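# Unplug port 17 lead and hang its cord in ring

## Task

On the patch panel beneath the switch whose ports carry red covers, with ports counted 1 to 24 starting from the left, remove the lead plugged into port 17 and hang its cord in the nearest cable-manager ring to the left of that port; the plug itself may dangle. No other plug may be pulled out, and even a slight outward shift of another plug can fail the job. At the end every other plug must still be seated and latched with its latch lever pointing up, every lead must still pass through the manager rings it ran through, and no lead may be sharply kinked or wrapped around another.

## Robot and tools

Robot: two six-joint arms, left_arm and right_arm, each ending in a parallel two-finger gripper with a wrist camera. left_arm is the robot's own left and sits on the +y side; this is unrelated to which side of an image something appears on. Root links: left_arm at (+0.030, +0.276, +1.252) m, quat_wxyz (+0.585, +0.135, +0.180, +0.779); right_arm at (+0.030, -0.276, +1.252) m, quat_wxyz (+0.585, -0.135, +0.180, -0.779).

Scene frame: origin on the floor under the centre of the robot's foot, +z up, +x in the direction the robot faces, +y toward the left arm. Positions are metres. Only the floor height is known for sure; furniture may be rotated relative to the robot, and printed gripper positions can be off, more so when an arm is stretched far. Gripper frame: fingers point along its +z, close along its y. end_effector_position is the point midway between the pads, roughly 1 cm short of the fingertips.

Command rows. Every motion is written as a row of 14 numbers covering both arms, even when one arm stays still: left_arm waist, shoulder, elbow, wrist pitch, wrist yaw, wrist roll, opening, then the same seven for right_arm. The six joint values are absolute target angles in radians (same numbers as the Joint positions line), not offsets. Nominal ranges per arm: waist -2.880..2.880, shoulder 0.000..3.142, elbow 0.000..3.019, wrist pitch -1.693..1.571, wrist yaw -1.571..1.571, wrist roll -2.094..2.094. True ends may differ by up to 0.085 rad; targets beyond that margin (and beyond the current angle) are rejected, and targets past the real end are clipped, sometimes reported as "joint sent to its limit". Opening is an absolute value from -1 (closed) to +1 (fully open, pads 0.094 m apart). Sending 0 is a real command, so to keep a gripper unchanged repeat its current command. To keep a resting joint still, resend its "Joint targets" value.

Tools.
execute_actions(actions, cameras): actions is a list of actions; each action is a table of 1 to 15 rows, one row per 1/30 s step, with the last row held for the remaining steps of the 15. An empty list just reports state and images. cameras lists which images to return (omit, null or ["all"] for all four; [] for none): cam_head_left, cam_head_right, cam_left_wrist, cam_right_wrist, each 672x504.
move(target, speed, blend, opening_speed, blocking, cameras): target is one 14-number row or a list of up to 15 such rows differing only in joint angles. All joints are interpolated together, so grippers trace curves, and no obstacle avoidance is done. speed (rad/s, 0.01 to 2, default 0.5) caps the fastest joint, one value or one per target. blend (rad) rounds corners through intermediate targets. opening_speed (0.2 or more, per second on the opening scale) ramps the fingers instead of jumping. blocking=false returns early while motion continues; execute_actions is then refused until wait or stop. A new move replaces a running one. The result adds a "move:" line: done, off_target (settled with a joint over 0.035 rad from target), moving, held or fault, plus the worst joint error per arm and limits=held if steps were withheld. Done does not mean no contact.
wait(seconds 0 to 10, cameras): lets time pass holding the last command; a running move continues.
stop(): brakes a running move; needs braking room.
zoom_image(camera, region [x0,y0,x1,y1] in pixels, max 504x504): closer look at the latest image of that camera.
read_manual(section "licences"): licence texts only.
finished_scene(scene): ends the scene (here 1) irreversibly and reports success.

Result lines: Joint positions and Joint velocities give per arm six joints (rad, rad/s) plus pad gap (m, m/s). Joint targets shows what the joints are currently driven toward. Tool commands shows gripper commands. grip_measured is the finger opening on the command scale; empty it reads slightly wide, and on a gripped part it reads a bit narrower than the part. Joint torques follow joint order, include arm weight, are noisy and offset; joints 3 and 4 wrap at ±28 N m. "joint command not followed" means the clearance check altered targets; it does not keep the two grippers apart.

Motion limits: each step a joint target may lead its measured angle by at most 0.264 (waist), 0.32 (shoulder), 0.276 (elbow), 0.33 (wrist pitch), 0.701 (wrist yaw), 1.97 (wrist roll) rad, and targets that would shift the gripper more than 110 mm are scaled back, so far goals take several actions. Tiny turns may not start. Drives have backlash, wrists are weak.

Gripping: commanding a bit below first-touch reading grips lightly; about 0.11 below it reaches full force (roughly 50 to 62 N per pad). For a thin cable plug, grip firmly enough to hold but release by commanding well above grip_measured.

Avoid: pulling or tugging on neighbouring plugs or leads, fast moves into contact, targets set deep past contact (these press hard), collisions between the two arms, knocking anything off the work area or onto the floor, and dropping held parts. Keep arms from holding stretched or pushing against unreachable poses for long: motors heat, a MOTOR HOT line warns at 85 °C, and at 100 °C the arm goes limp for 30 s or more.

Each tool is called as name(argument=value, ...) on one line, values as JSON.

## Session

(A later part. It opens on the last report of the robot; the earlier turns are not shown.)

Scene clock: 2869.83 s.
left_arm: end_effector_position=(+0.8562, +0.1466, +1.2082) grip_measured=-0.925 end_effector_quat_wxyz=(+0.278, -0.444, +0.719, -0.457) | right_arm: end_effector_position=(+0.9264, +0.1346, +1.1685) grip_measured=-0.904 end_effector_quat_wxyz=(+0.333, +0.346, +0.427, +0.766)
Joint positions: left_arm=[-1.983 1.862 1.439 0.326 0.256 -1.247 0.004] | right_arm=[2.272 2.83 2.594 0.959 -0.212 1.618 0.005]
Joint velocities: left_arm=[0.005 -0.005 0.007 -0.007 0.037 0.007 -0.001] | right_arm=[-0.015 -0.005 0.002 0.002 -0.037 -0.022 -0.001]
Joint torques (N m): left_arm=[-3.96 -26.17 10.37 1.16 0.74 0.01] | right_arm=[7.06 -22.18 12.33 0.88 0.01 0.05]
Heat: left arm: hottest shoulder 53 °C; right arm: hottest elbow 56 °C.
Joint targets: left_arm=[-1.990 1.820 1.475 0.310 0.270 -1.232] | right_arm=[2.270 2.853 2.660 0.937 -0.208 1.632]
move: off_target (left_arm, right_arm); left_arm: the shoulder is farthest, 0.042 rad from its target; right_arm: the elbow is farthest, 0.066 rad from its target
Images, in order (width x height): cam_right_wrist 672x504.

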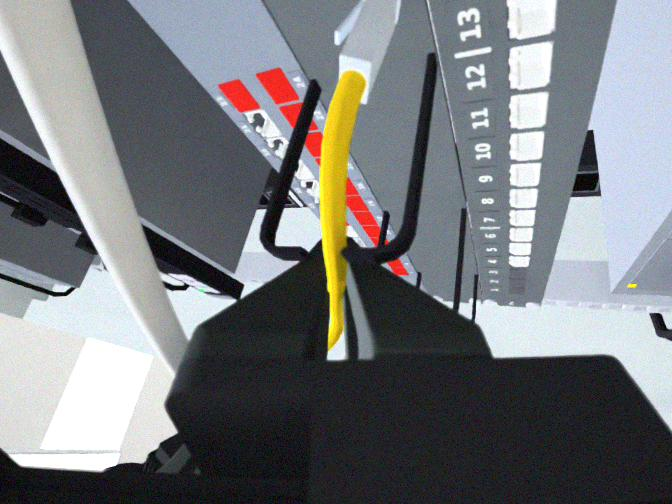

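move(target=[-1.99,1.82,1.475,0.31,0.27,-1.232,-0.95,2.262,2.88,2.69,0.9,-0.2,1.64,-0.95], speed=0.12)

zoom_image(camera="cam_right_wrist", region=[180, 0, 560, 285])

zoom_image(camera="cam_head_left", region=[240, 270, 380, 375])

Scene clock: 2925.47 s.
left_arm: end_effector_position=(+0.8562, +0.1466, +1.2082) grip_measured=-0.925 end_effector_quat_wxyz=(+0.278, -0.444, +0.719, -0.457) | right_arm: end_effector_position=(+0.9298, +0.1351, +1.1618) grip_measured=-0.904 end_effector_quat_wxyz=(+0.328, +0.359, +0.428, +0.762)
Joint positions: left_arm=[-1.983 1.862 1.439 0.326 0.256 -1.247 0.004] | right_arm=[2.272 2.85 2.63 0.927 -0.197 1.63 0.005]
Joint velocities: left_arm=[0.005 -0.015 -0.002 -0.002 -0.007 -0.081 -0.001] | right_arm=[0.005 -0.005 -0.007 -0.002 0.022 -0.051 -0.001]
Joint torques (N m): left_arm=[-3.84 -26.17 10.39 1.13 0.72 0.01] | right_arm=[6.18 -21.25 12.27 0.9 0.04 0.09]
Heat: left arm: hottest shoulder 54 °C; right arm: hottest elbow 55 °C.
Joint targets: left_arm=[-1.990 1.820 1.475 0.310 0.270 -1.232] | right_arm=[2.262 2.880 2.689 0.900 -0.192 1.649]
move: off_target (left_arm, right_arm); left_arm: the shoulder is farthest, 0.042 rad from its target; right_arm: the elbow is farthest, 0.060 rad from its target

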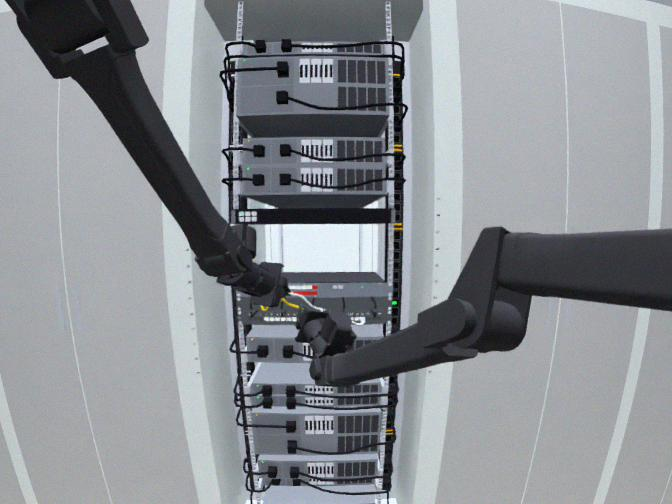

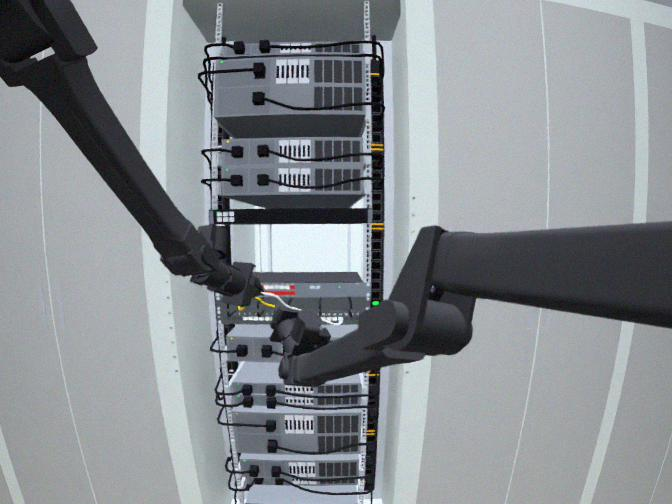

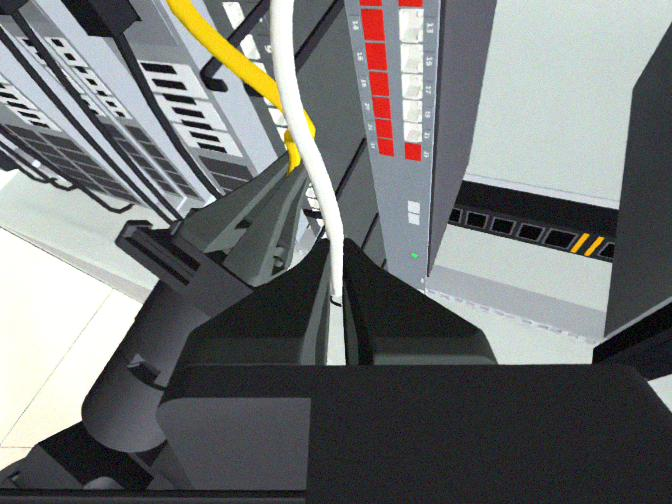

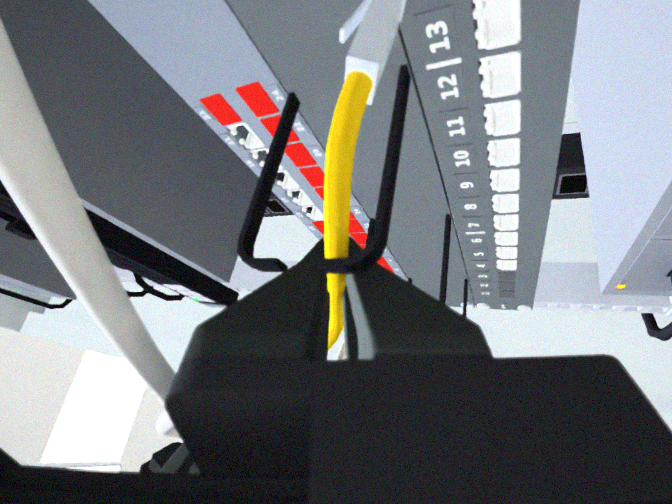

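Scaled by 1.326 from the camera's 672x504 image, which has a finer 960x720 frame.

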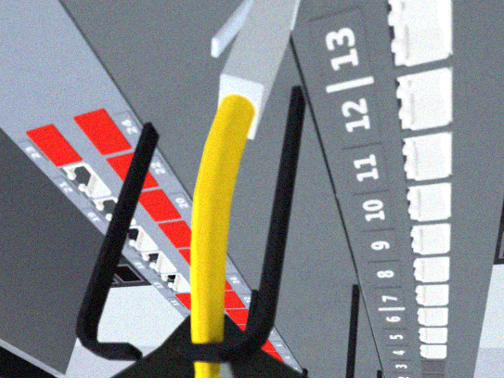

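Scaled by 3.600 from the camera's 672x504 image, which has a finer 960x720 frame.

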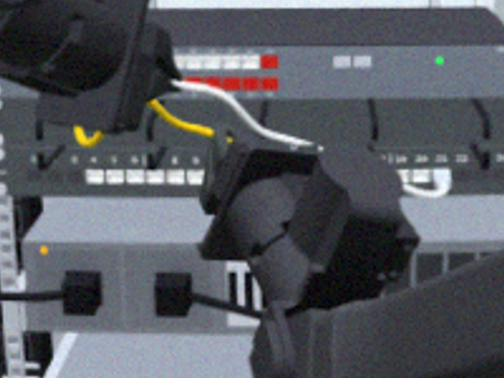

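zoom_image(camera="cam_right_wrist", region=[230, 200, 430, 360])

Scaled by 2.520 from the camera's 672x504 image, which has a finer 960x720 frame.

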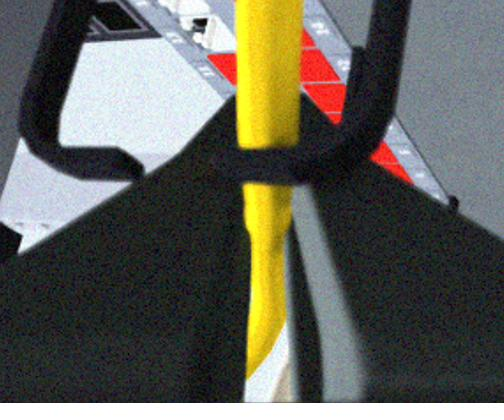

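move(target=[-1.99,1.82,1.475,0.31,0.27,-1.232,-0.95,2.256,2.908,2.735,0.87,-0.2,1.64,-0.95], speed=0.12, cameras=["cam_right_wrist"])

zoom_image(camera="cam_right_wrist", region=[180, 0, 560, 360])

Scene clock: 2951.83 s.
left_arm: end_effector_position=(+0.8562, +0.1466, +1.2082) grip_measured=-0.925 end_effector_quat_wxyz=(+0.278, -0.444, +0.719, -0.457) | right_arm: end_effector_position=(+0.9317, +0.1376, +1.1635) grip_measured=-0.904 end_effector_quat_wxyz=(+0.330, +0.351, +0.430, +0.764)
Joint positions: left_arm=[-1.983 1.862 1.439 0.326 0.256 -1.247 0.004] | right_arm=[2.272 2.873 2.68 0.904 -0.209 1.621 0.005]
Joint velocities: left_arm=[-0.005 0.005 -0.007 -0.017 -0.022 -0.022 0.001] | right_arm=[-0.005 0.005 -0.002 0.002 -0.066 -0.066 0.001]
Joint torques (N m): left_arm=[-4.01 -26.34 10.45 1.11 0.71 0.04] | right_arm=[5.6 -21.77 11.86 0.57 -0.05 0]
Heat: left arm: hottest shoulder 54 °C; right arm: hottest elbow 58 °C.
Joint targets: left_arm=[-1.990 1.820 1.475 0.310 0.270 -1.232] | right_arm=[2.256 2.907 2.735 0.870 -0.208 1.630]
move: off_target (left_arm, right_arm); left_arm: the shoulder is farthest, 0.042 rad from its target; right_arm: the elbow is farthest, 0.055 rad from its target
Images, in order (width x height): cam_right_wrist 672x504.

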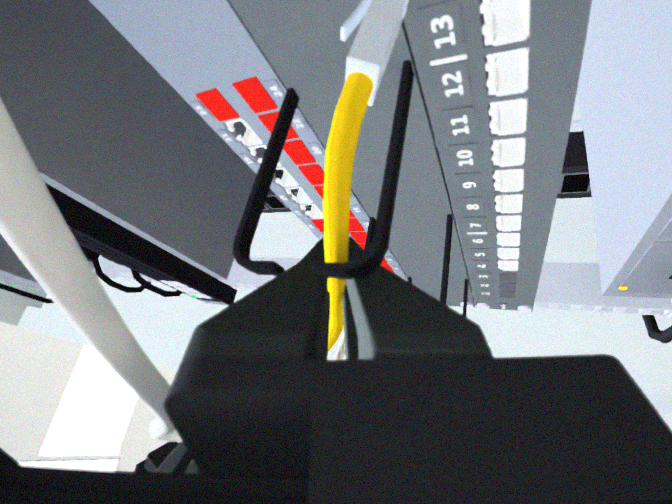

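Scaled by 1.326 from the camera's 672x504 image, which has a finer 960x720 frame.

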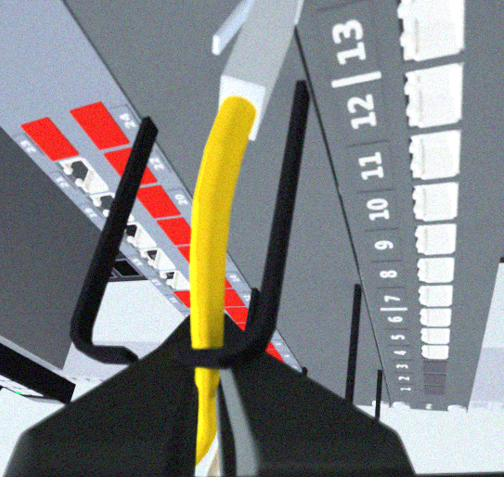

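move(target=[-1.99,1.82,1.475,0.31,0.27,-1.232,-0.95,2.256,2.936,2.74,0.87,-0.2,1.64,-0.95], speed=0.12, cameras=["cam_right_wrist"])

zoom_image(camera="cam_right_wrist", region=[180, 0, 560, 360])

Scene clock: 2965.00 s.
left_arm: end_effector_position=(+0.8562, +0.1466, +1.2082) grip_measured=-0.925 end_effector_quat_wxyz=(+0.278, -0.444, +0.719, -0.457) | right_arm: end_effector_position=(+0.9314, +0.1373, +1.1632) grip_measured=-0.904 end_effector_quat_wxyz=(+0.332, +0.350, +0.427, +0.765)
Joint positions: left_arm=[-1.983 1.862 1.439 0.326 0.256 -1.247 0.004] | right_arm=[2.272 2.885 2.7 0.904 -0.208 1.621 0.005]
Joint velocities: left_arm=[-0.005 -0.005 -0.007 -0.017 -0.022 -0.095 0.001] | right_arm=[-0.015 -0.015 -0.012 -0.017 0.007 -0.051 0.001]
Joint torques (N m): left_arm=[-4.07 -26.17 10.44 1.17 0.7 0.05] | right_arm=[4.89 -19.66 10.84 0.58 0.24 0.12]
Heat: left arm: hottest shoulder 54 °C; right arm: hottest elbow 58 °C.
Joint targets: left_arm=[-1.990 1.820 1.475 0.310 0.270 -1.232] | right_arm=[2.256 2.936 2.740 0.871 -0.200 1.640]
move: off_target (left_arm, right_arm); left_arm: the shoulder is farthest, 0.042 rad from its target; right_arm: the shoulder is farthest, 0.051 rad from its target
Images, in order (width x height): cam_right_wrist 672x504.

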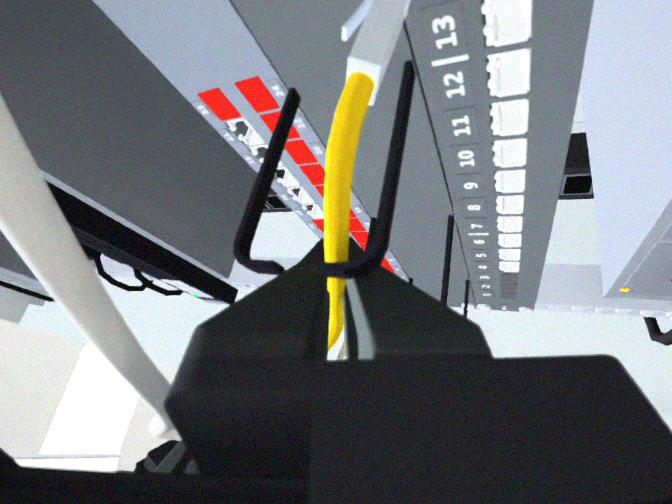

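Scaled by 1.326 from the camera's 672x504 image, which has a finer 960x720 frame.

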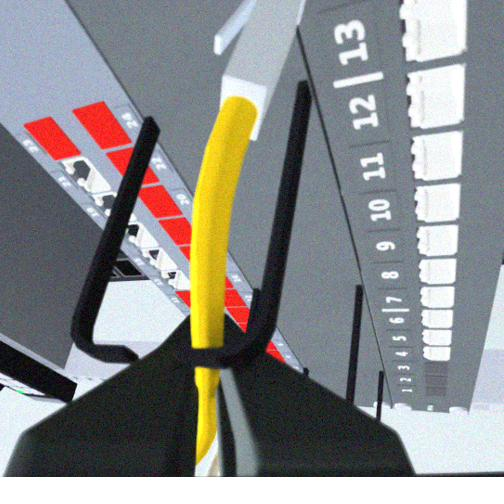

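move(target=[-1.99,1.82,1.475,0.31,0.27,-1.232,-0.95,2.256,2.91,2.725,0.87,-0.2,1.64,-0.7], speed=0.12, opening_speed=0.2, cameras=["cam_right_wrist","cam_left_wrist"])

zoom_image(camera="cam_right_wrist", region=[180, 0, 560, 360])

Scene clock: 2977.33 s.
left_arm: end_effector_position=(+0.8562, +0.1466, +1.2082) grip_measured=-0.925 end_effector_quat_wxyz=(+0.278, -0.444, +0.719, -0.457) | right_arm: end_effector_position=(+0.9323, +0.1388, +1.1595) grip_measured=-0.702 end_effector_quat_wxyz=(+0.328, +0.354, +0.433, +0.762)
Joint positions: left_arm=[-1.983 1.862 1.439 0.326 0.256 -1.247 0.004] | right_arm=[2.272 2.885 2.7 0.887 -0.208 1.621 0.014]
Joint velocities: left_arm=[0.005 -0.015 -0.002 -0.002 -0.007 0.066 0.001] | right_arm=[-0.005 -0.005 -0.012 -0.017 -0.007 -0.022 0]
Joint torques (N m): left_arm=[-3.6 -26.34 10.39 1.22 0.72 0.06] | right_arm=[5.6 -22.36 9.7 1.29 0.17 0.11]
Heat: left arm: hottest shoulder 54 °C; right arm: hottest elbow 57 °C.
Joint targets: left_arm=[-1.990 1.820 1.475 0.310 0.270 -1.232] | right_arm=[2.256 2.910 2.725 0.869 -0.200 1.640]
move: off_target (left_arm); left_arm: the shoulder is farthest, 0.042 rad from its target
Images, in order (width x height): cam_left_wrist 672x504, cam_right_wrist 672x504.

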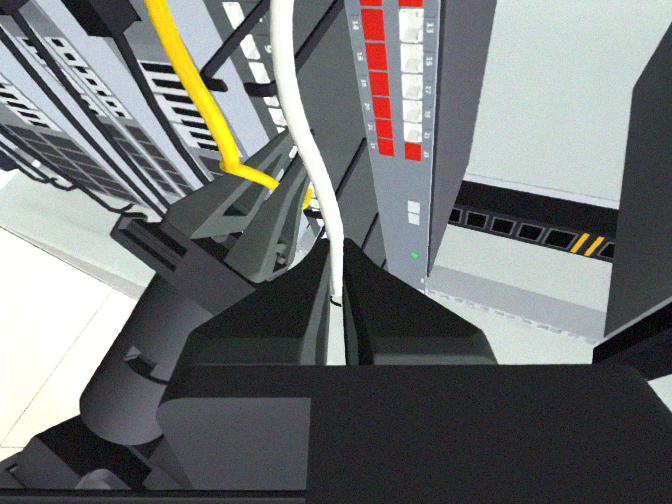

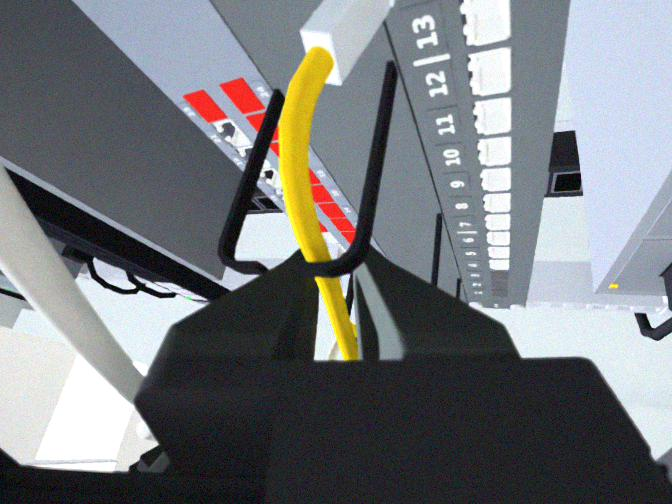

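Scaled by 1.326 from the camera's 672x504 image, which has a finer 960x720 frame.

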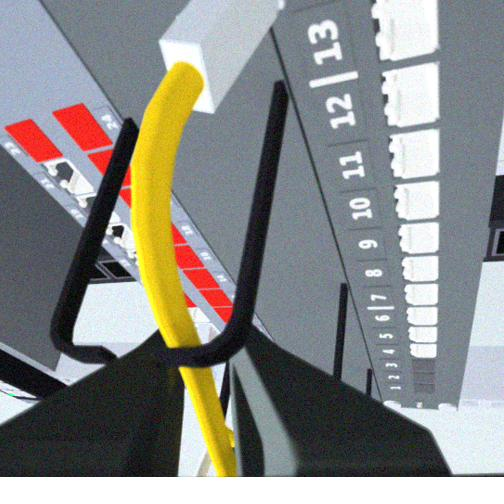

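move(target=[-1.99,1.82,1.475,0.31,0.27,-1.232,-0.95,2.256,2.89,2.70,0.88,-0.2,1.64,-0.5], speed=0.12, opening_speed=0.25, cameras=["cam_right_wrist"])

zoom_image(camera="cam_right_wrist", region=[180, 0, 560, 360])

Scene clock: 2988.33 s.
left_arm: end_effector_position=(+0.8562, +0.1466, +1.2082) grip_measured=-0.925 end_effector_quat_wxyz=(+0.278, -0.444, +0.719, -0.457) | right_arm: end_effector_position=(+0.9327, +0.1385, +1.1566) grip_measured=-0.503 end_effector_quat_wxyz=(+0.322, +0.361, +0.431, +0.761)
Joint positions: left_arm=[-1.983 1.862 1.439 0.326 0.256 -1.247 0.004] | right_arm=[2.272 2.885 2.697 0.883 -0.2 1.634 0.023]
Joint velocities: left_arm=[-0.005 -0.005 0.002 -0.002 0.051 -0.022 0] | right_arm=[0.005 -0.015 -0.022 -0.007 0.022 -0.066 0.001]
Joint torques (N m): left_arm=[-3.55 -26.29 10.39 1.21 0.69 0.04] | right_arm=[5.3 -23.82 8.42 1.91 0.1 0.08]
Heat: left arm: hottest shoulder 54 °C; right arm: hottest elbow 56 °C.
Joint targets: left_arm=[-1.990 1.820 1.475 0.310 0.270 -1.232] | right_arm=[2.256 2.890 2.700 0.880 -0.194 1.649]
move: off_target (left_arm); left_arm: the shoulder is farthest, 0.042 rad from its target
Images, in order (width x height): cam_right_wrist 672x504.

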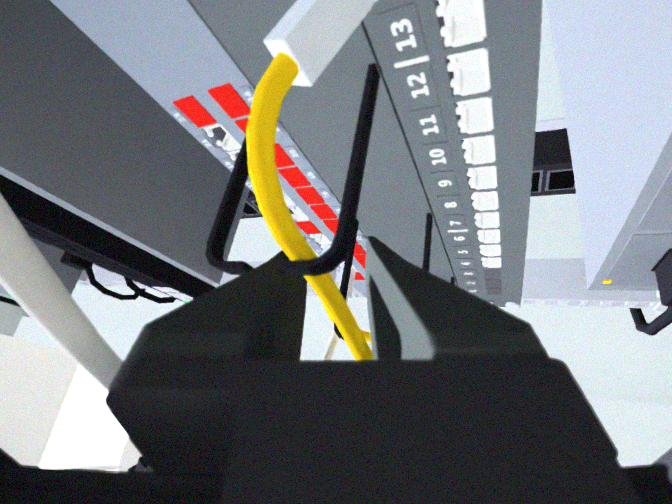

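Scaled by 1.326 from the camera's 672x504 image, which has a finer 960x720 frame.

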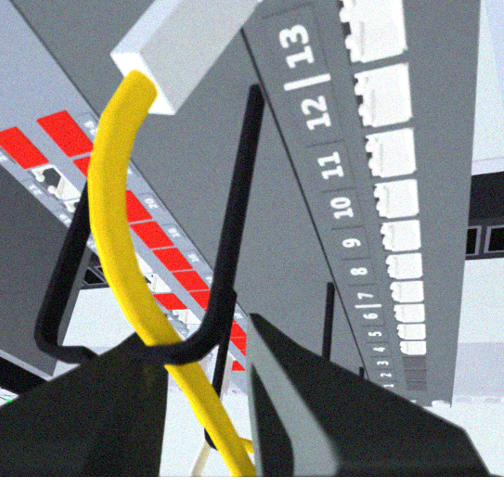

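move(target=[[-1.99,1.82,1.475,0.31,0.27,-1.232,-0.95,2.27,2.80,2.5,1.0,-0.2,1.64,-0.4],[-1.99,1.82,1.475,0.31,0.27,-1.232,-0.95,2.28,2.69,2.235,1.19,-0.2,1.64,-0.4]], speed=0.15)

zoom_image(camera="cam_right_wrist", region=[180, 0, 560, 360])

zoom_image(camera="cam_left_wrist", region=[140, 0, 440, 290])

zoom_image(camera="cam_head_left", region=[240, 270, 380, 375])

Scene clock: 3002.67 s.
left_arm: end_effector_position=(+0.8562, +0.1466, +1.2082) grip_measured=-0.925 end_effector_quat_wxyz=(+0.278, -0.444, +0.719, -0.457) | right_arm: end_effector_position=(+0.8783, +0.1231, +1.1370) grip_measured=-0.401 end_effector_quat_wxyz=(+0.322, +0.363, +0.430, +0.761)
Joint positions: left_arm=[-1.983 1.862 1.439 0.326 0.256 -1.247 0.004] | right_arm=[2.272 2.716 2.243 1.168 -0.197 1.636 0.028]
Joint velocities: left_arm=[-0.015 -0.015 -0.007 -0.007 -0.037 0.007 -0.001] | right_arm=[-0.005 -0.005 0.002 -0.012 0.007 0.095 0]
Joint torques (N m): left_arm=[-4.13 -26.29 10.39 1.13 0.72 0.03] | right_arm=[7.24 -24.47 6.05 3 -0.23 -0.1]
Heat: left arm: hottest shoulder 54 °C; right arm: hottest elbow 54 °C.
Joint targets: left_arm=[-1.990 1.820 1.475 0.310 0.270 -1.232] | right_arm=[2.280 2.691 2.235 1.190 -0.199 1.641]
move: off_target (left_arm); left_arm: the shoulder is farthest, 0.042 rad from its target

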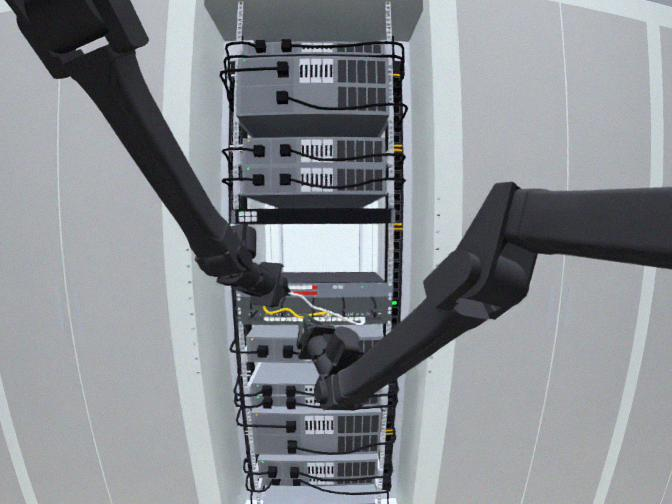

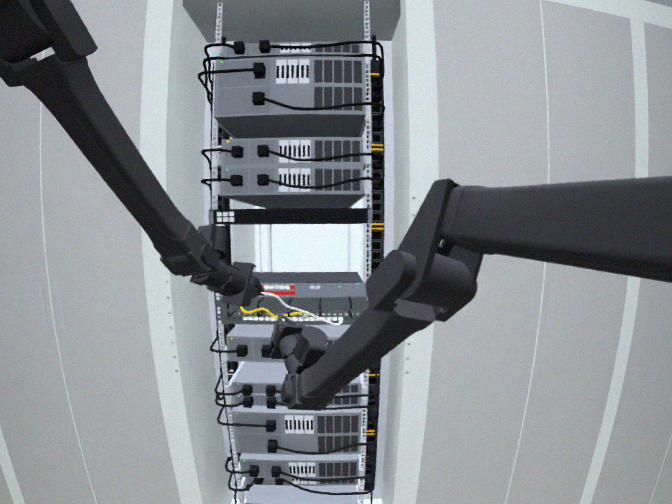

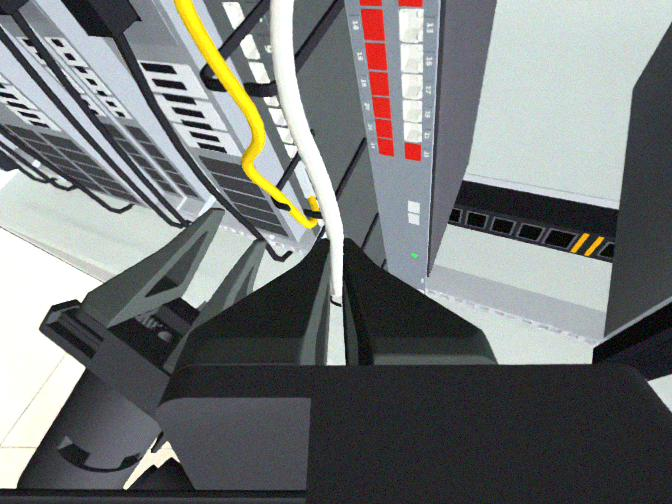

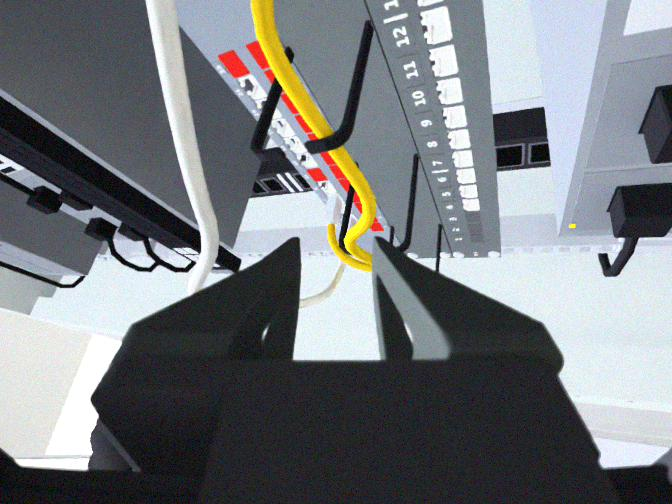

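Scaled by 1.326 from the camera's 672x504 image, which has a finer 960x720 frame.

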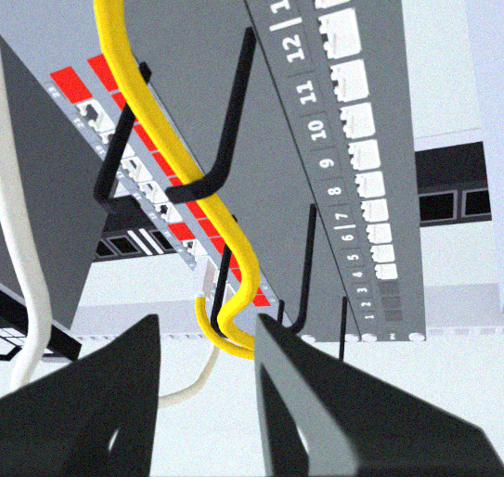

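Scaled by 1.680 from the camera's 672x504 image, which has a finer 960x720 frame.

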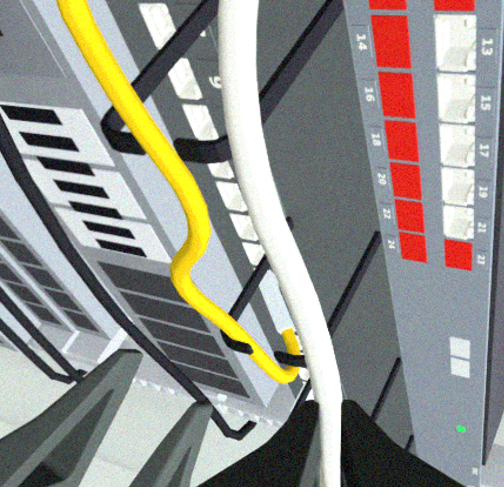

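Scaled by 3.600 from the camera's 672x504 image, which has a finer 960x720 frame.

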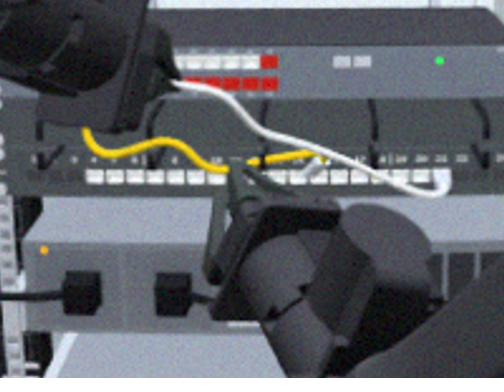

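zoom_image(camera="cam_left_wrist", region=[240, 140, 350, 240])

zoom_image(camera="cam_right_wrist", region=[280, 130, 420, 280])

Scaled by 4.582 from the camera's 672x504 image, which has a finer 960x720 frame.

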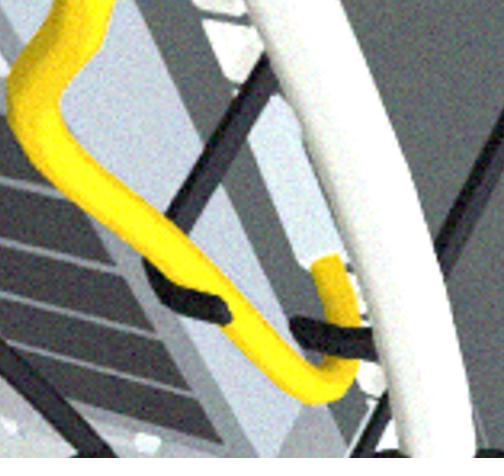

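Scaled by 3.360 from the camera's 672x504 image, which has a finer 960x720 frame.

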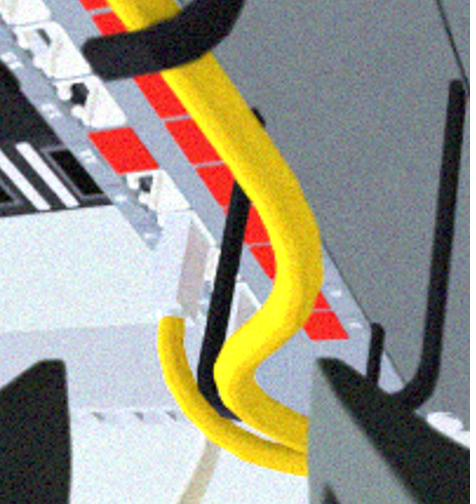

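move(target=[-1.99,1.82,1.475,0.31,0.27,-1.232,-0.95,2.306,2.73,2.34,1.13,-0.19,1.64,-0.4], speed=0.15)

zoom_image(camera="cam_right_wrist", region=[180, 100, 560, 360])

zoom_image(camera="cam_left_wrist", region=[140, 0, 440, 290])

Scene clock: 3055.47 s.
left_arm: end_effector_position=(+0.8562, +0.1466, +1.2082) grip_measured=-0.925 end_effector_quat_wxyz=(+0.278, -0.444, +0.719, -0.457) | right_arm: end_effector_position=(+0.8850, +0.1374, +1.1625) grip_measured=-0.401 end_effector_quat_wxyz=(+0.322, +0.354, +0.420, +0.771)
Joint positions: left_arm=[-1.983 1.862 1.439 0.326 0.256 -1.247 0.004] | right_arm=[2.292 2.715 2.294 1.145 -0.192 1.636 0.028]
Joint velocities: left_arm=[-0.005 0.005 -0.002 -0.007 -0.007 -0.037 -0.001] | right_arm=[-0.005 -0.015 0.012 -0.022 -0.037 0.051 0]
Joint torques (N m): left_arm=[-3.84 -26.29 10.43 1.01 0.71 0.02] | right_arm=[7.24 -21.71 10.18 1.59 -0.01 -0.13]
Heat: left arm: hottest shoulder 55 °C; right arm: hottest shoulder 53 °C.
Joint targets: left_arm=[-1.990 1.820 1.475 0.310 0.270 -1.232] | right_arm=[2.307 2.729 2.341 1.131 -0.189 1.640]
move: off_target (left_arm, right_arm); left_arm: the shoulder is farthest, 0.042 rad from its target; right_arm: the elbow is farthest, 0.046 rad from its target

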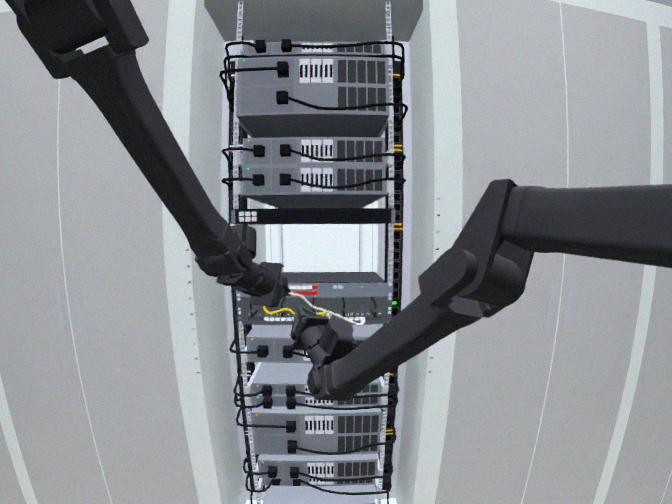

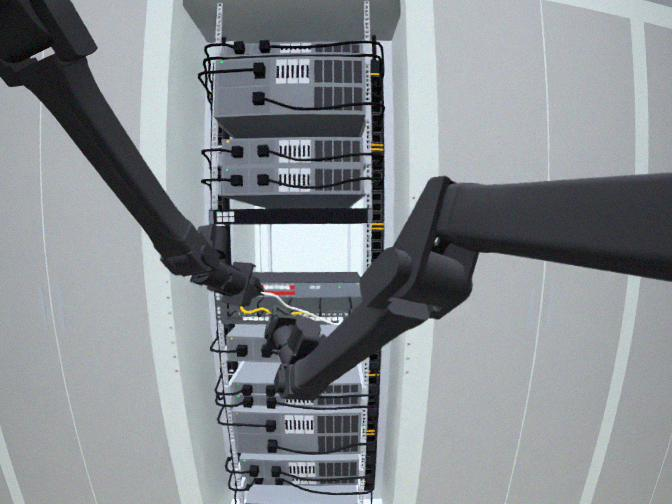

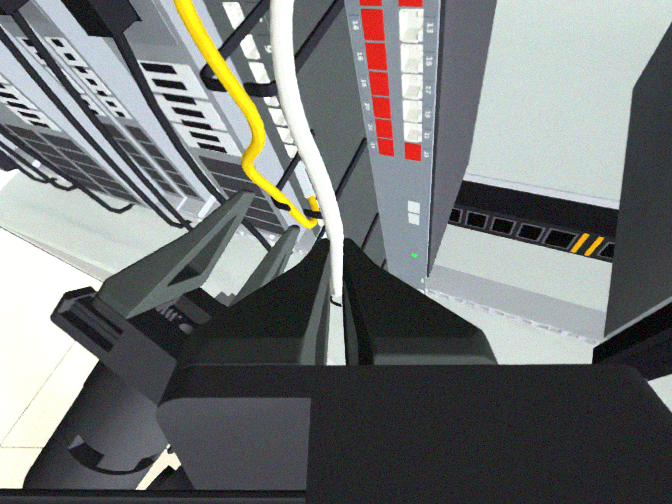

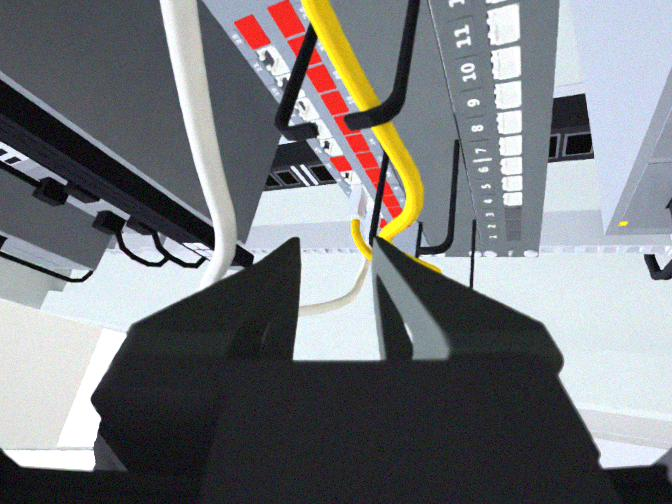

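Scaled by 1.326 from the camera's 672x504 image, which has a finer 960x720 frame.

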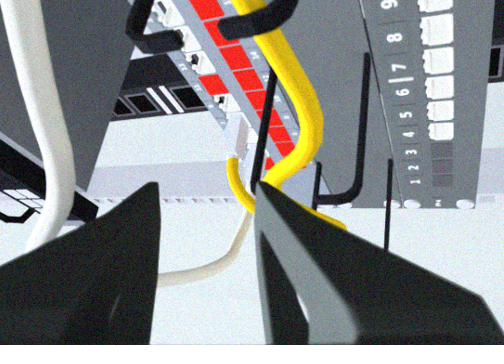

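Scaled by 1.680 from the camera's 672x504 image, which has a finer 960x720 frame.

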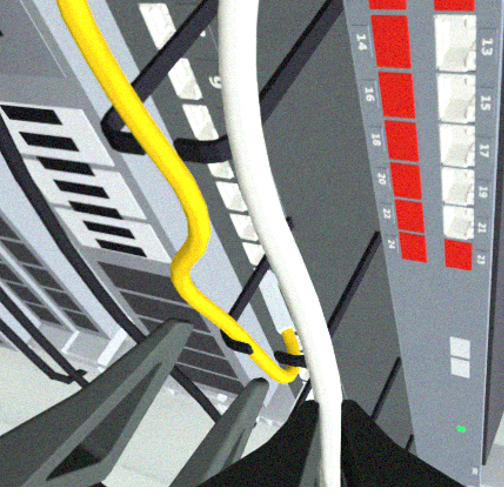

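move(target=[[-1.99,1.82,1.475,0.31,0.27,-1.232,-0.95,2.302,2.80,2.38,1.14,-0.18,1.64,-0.4],[-1.99,1.82,1.475,0.31,0.27,-1.232,-0.95,2.304,2.85,2.51,1.04,-0.18,1.64,-0.4]], speed=0.15, cameras=["cam_right_wrist","cam_left_wrist"])

zoom_image(camera="cam_right_wrist", region=[180, 100, 560, 360])

zoom_image(camera="cam_left_wrist", region=[140, 0, 440, 290])

Scene clock: 3072.17 s.
left_arm: end_effector_position=(+0.8562, +0.1466, +1.2082) grip_measured=-0.925 end_effector_quat_wxyz=(+0.278, -0.444, +0.719, -0.457) | right_arm: end_effector_position=(+0.8922, +0.1492, +1.1300) grip_measured=-0.401 end_effector_quat_wxyz=(+0.316, +0.366, +0.430, +0.762)
Joint positions: left_arm=[-1.983 1.862 1.439 0.326 0.256 -1.247 0.004] | right_arm=[2.292 2.822 2.456 1.053 -0.183 1.636 0.028]
Joint velocities: left_arm=[-0.005 -0.005 0.002 0.017 0.022 -0.051 0.001] | right_arm=[-0.015 -0.005 -0.007 0.007 0.022 -0.007 0]
Joint torques (N m): left_arm=[-3.9 -26.29 10.43 1.2 0.72 0.03] | right_arm=[8.18 -21.36 10.92 1.43 -0.01 -0.11]
Heat: left arm: hottest shoulder 55 °C; right arm: hottest shoulder 52 °C.
Joint targets: left_arm=[-1.990 1.820 1.475 0.310 0.270 -1.232] | right_arm=[2.304 2.850 2.510 1.039 -0.180 1.640]
move: off_target (left_arm, right_arm); left_arm: the shoulder is farthest, 0.042 rad from its target; right_arm: the elbow is farthest, 0.054 rad from its target
Images, in order (width x height): cam_left_wrist 672x504, cam_right_wrist 672x504.

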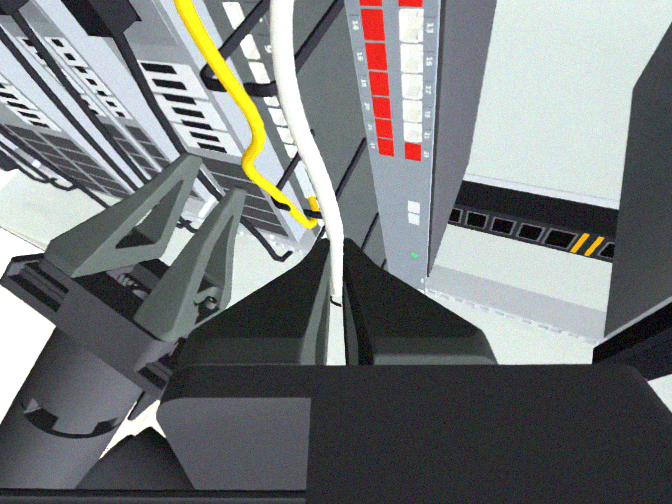

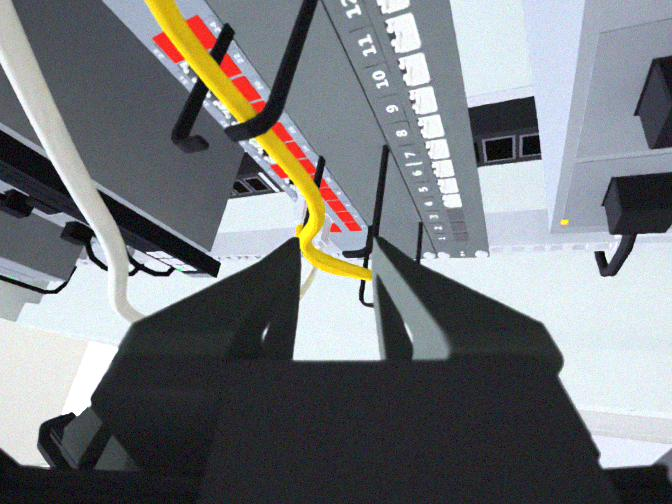

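Scaled by 1.326 from the camera's 672x504 image, which has a finer 960x720 frame.

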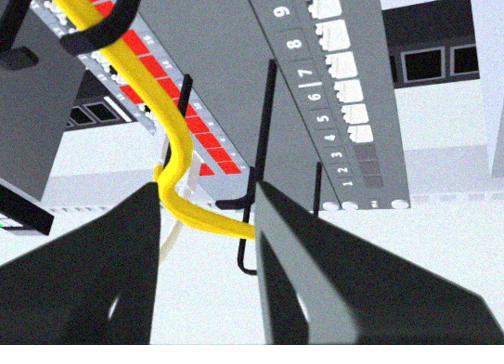

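Scaled by 1.680 from the camera's 672x504 image, which has a finer 960x720 frame.

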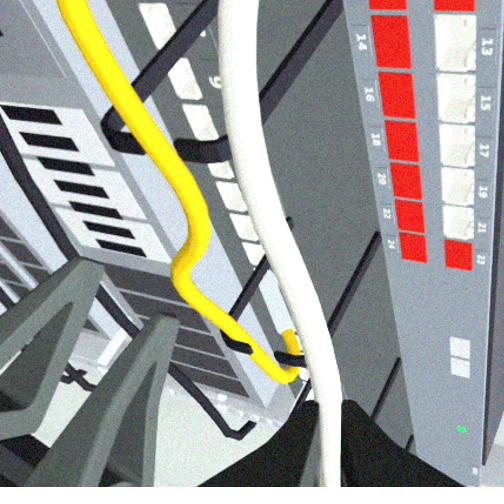

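move(target=[[-1.99,1.82,1.475,0.31,0.27,-1.232,-0.95,2.305,2.85,2.56,1.0,-0.18,1.64,-0.4],[-1.99,1.82,1.475,0.31,0.27,-1.232,-0.95,2.307,2.89,2.68,0.92,-0.18,1.64,-0.4]], speed=0.12, cameras=["cam_right_wrist","cam_left_wrist"])

zoom_image(camera="cam_right_wrist", region=[180, 100, 560, 360])

zoom_image(camera="cam_left_wrist", region=[140, 0, 440, 290])

Scene clock: 3099.30 s.
left_arm: end_effector_position=(+0.8562, +0.1466, +1.2082) grip_measured=-0.925 end_effector_quat_wxyz=(+0.278, -0.444, +0.719, -0.457) | right_arm: end_effector_position=(+0.9192, +0.1515, +1.1565) grip_measured=-0.401 end_effector_quat_wxyz=(+0.318, +0.364, +0.427, +0.764)
Joint positions: left_arm=[-1.983 1.862 1.439 0.326 0.256 -1.247 0.004] | right_arm=[2.292 2.859 2.622 0.935 -0.183 1.636 0.028]
Joint velocities: left_arm=[0.005 -0.005 -0.002 0.002 -0.007 -0.051 -0.001] | right_arm=[-0.005 -0.005 0.002 -0.012 0.081 0.037 0]
Joint torques (N m): left_arm=[-4.01 -25.88 10.4 1.25 0.73 0.01] | right_arm=[8.06 -21.19 11.82 1.73 -0.06 -0.04]
Heat: left arm: hottest shoulder 55 °C; right arm: hottest shoulder 51 °C.
Joint targets: left_arm=[-1.990 1.820 1.475 0.310 0.270 -1.232] | right_arm=[2.307 2.891 2.679 0.920 -0.180 1.640]
move: off_target (left_arm, right_arm); left_arm: the shoulder is farthest, 0.042 rad from its target; right_arm: the elbow is farthest, 0.058 rad from its target
Images, in order (width x height): cam_left_wrist 672x504, cam_right_wrist 672x504.

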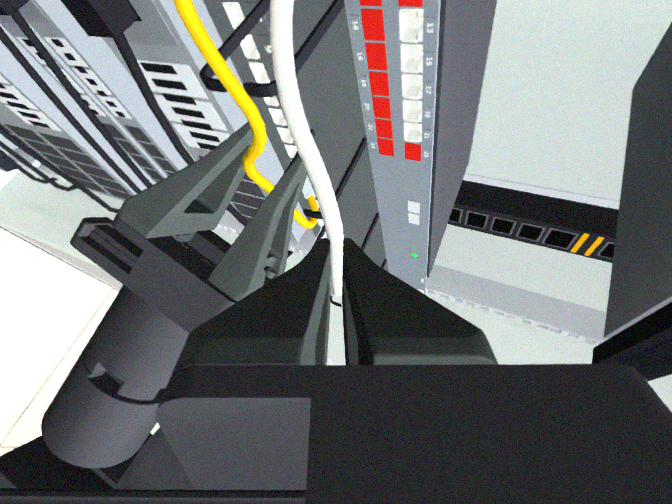

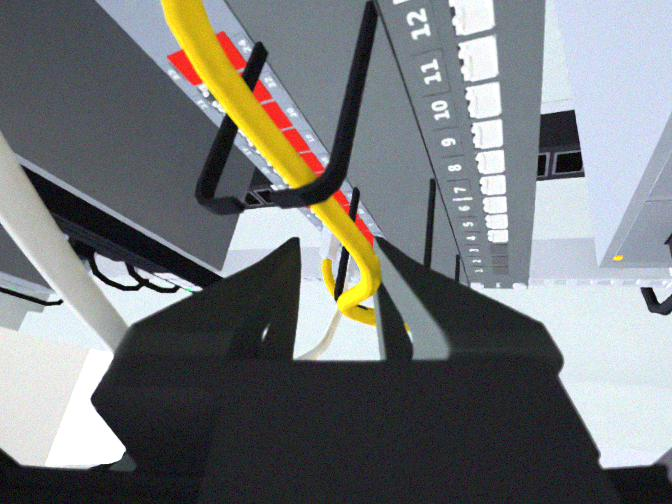

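Scaled by 1.326 from the camera's 672x504 image, which has a finer 960x720 frame.

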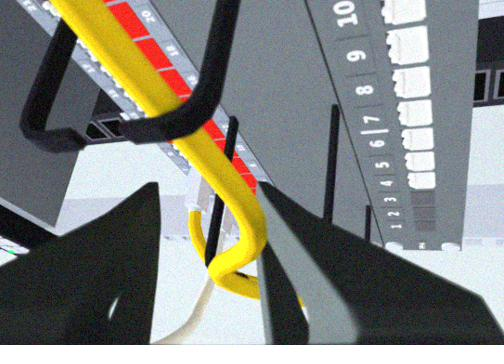

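Scaled by 1.680 from the camera's 672x504 image, which has a finer 960x720 frame.

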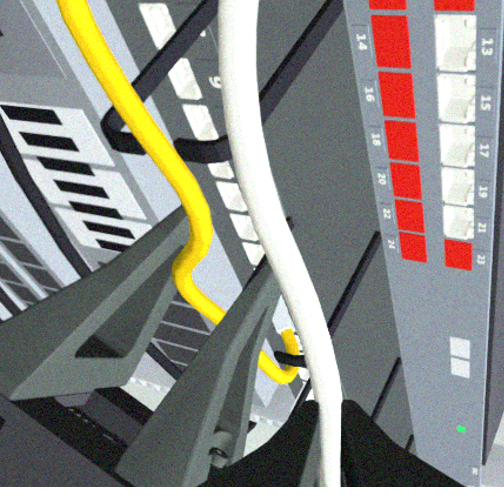

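move(target=[-1.99,1.82,1.475,0.31,0.27,-1.232,-0.95,2.307,2.90,2.685,0.92,-0.18,1.64,-0.95], speed=0.12, opening_speed=0.3, cameras=["cam_right_wrist","cam_left_wrist"])

zoom_image(camera="cam_right_wrist", region=[180, 100, 560, 360])

zoom_image(camera="cam_left_wrist", region=[140, 0, 440, 290])

Scene clock: 3115.63 s.
left_arm: end_effector_position=(+0.8562, +0.1466, +1.2082) grip_measured=-0.925 end_effector_quat_wxyz=(+0.278, -0.444, +0.719, -0.457) | right_arm: end_effector_position=(+0.9173, +0.1525, +1.1501) grip_measured=-0.891 end_effector_quat_wxyz=(+0.318, +0.365, +0.428, +0.763)
Joint positions: left_arm=[-1.983 1.862 1.439 0.326 0.256 -1.247 0.004] | right_arm=[2.292 2.871 2.631 0.933 -0.182 1.636 0.005]
Joint velocities: left_arm=[0.015 -0.005 0.002 -0.002 0.007 -0.051 -0.001] | right_arm=[-0.005 -0.005 -0.007 -0.022 0.081 -0.037 -0.001]
Joint torques (N m): left_arm=[-3.55 -26.23 10.43 1.18 0.72 0.02] | right_arm=[8.12 -21.01 11.55 1.62 -0.07 -0.05]
Heat: left arm: hottest shoulder 55 °C; right arm: hottest elbow 52 °C.
Joint targets: left_arm=[-1.990 1.820 1.475 0.310 0.270 -1.232] | right_arm=[2.307 2.900 2.685 0.920 -0.180 1.640]
move: off_target (left_arm, right_arm); left_arm: the shoulder is farthest, 0.042 rad from its target; right_arm: the elbow is farthest, 0.054 rad from its target
Images, in order (width x height): cam_left_wrist 672x504, cam_right_wrist 672x504.

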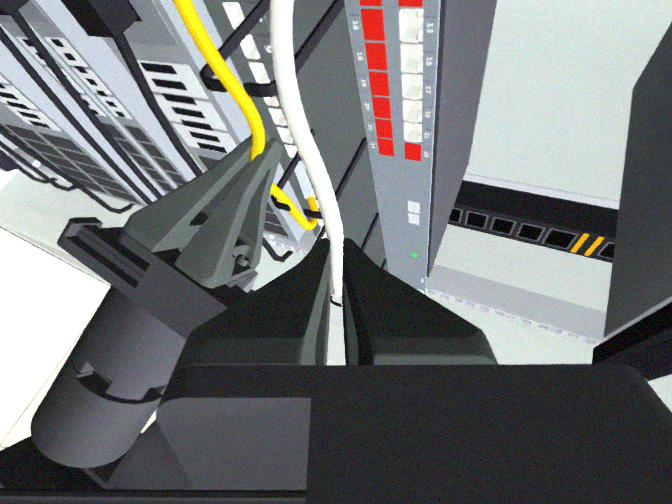

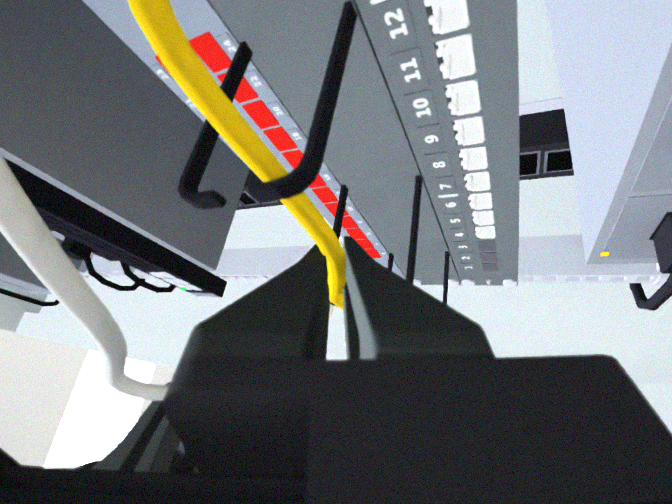

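Scaled by 1.326 from the camera's 672x504 image, which has a finer 960x720 frame.

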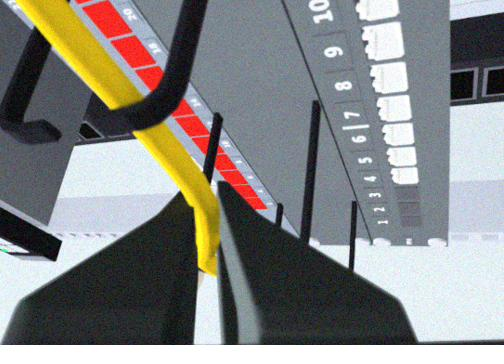

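Scaled by 1.680 from the camera's 672x504 image, which has a finer 960x720 frame.

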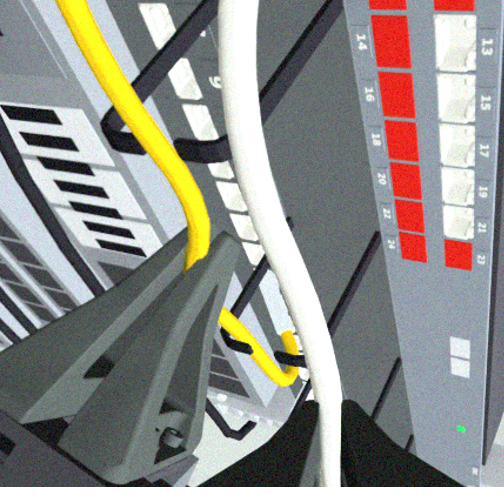

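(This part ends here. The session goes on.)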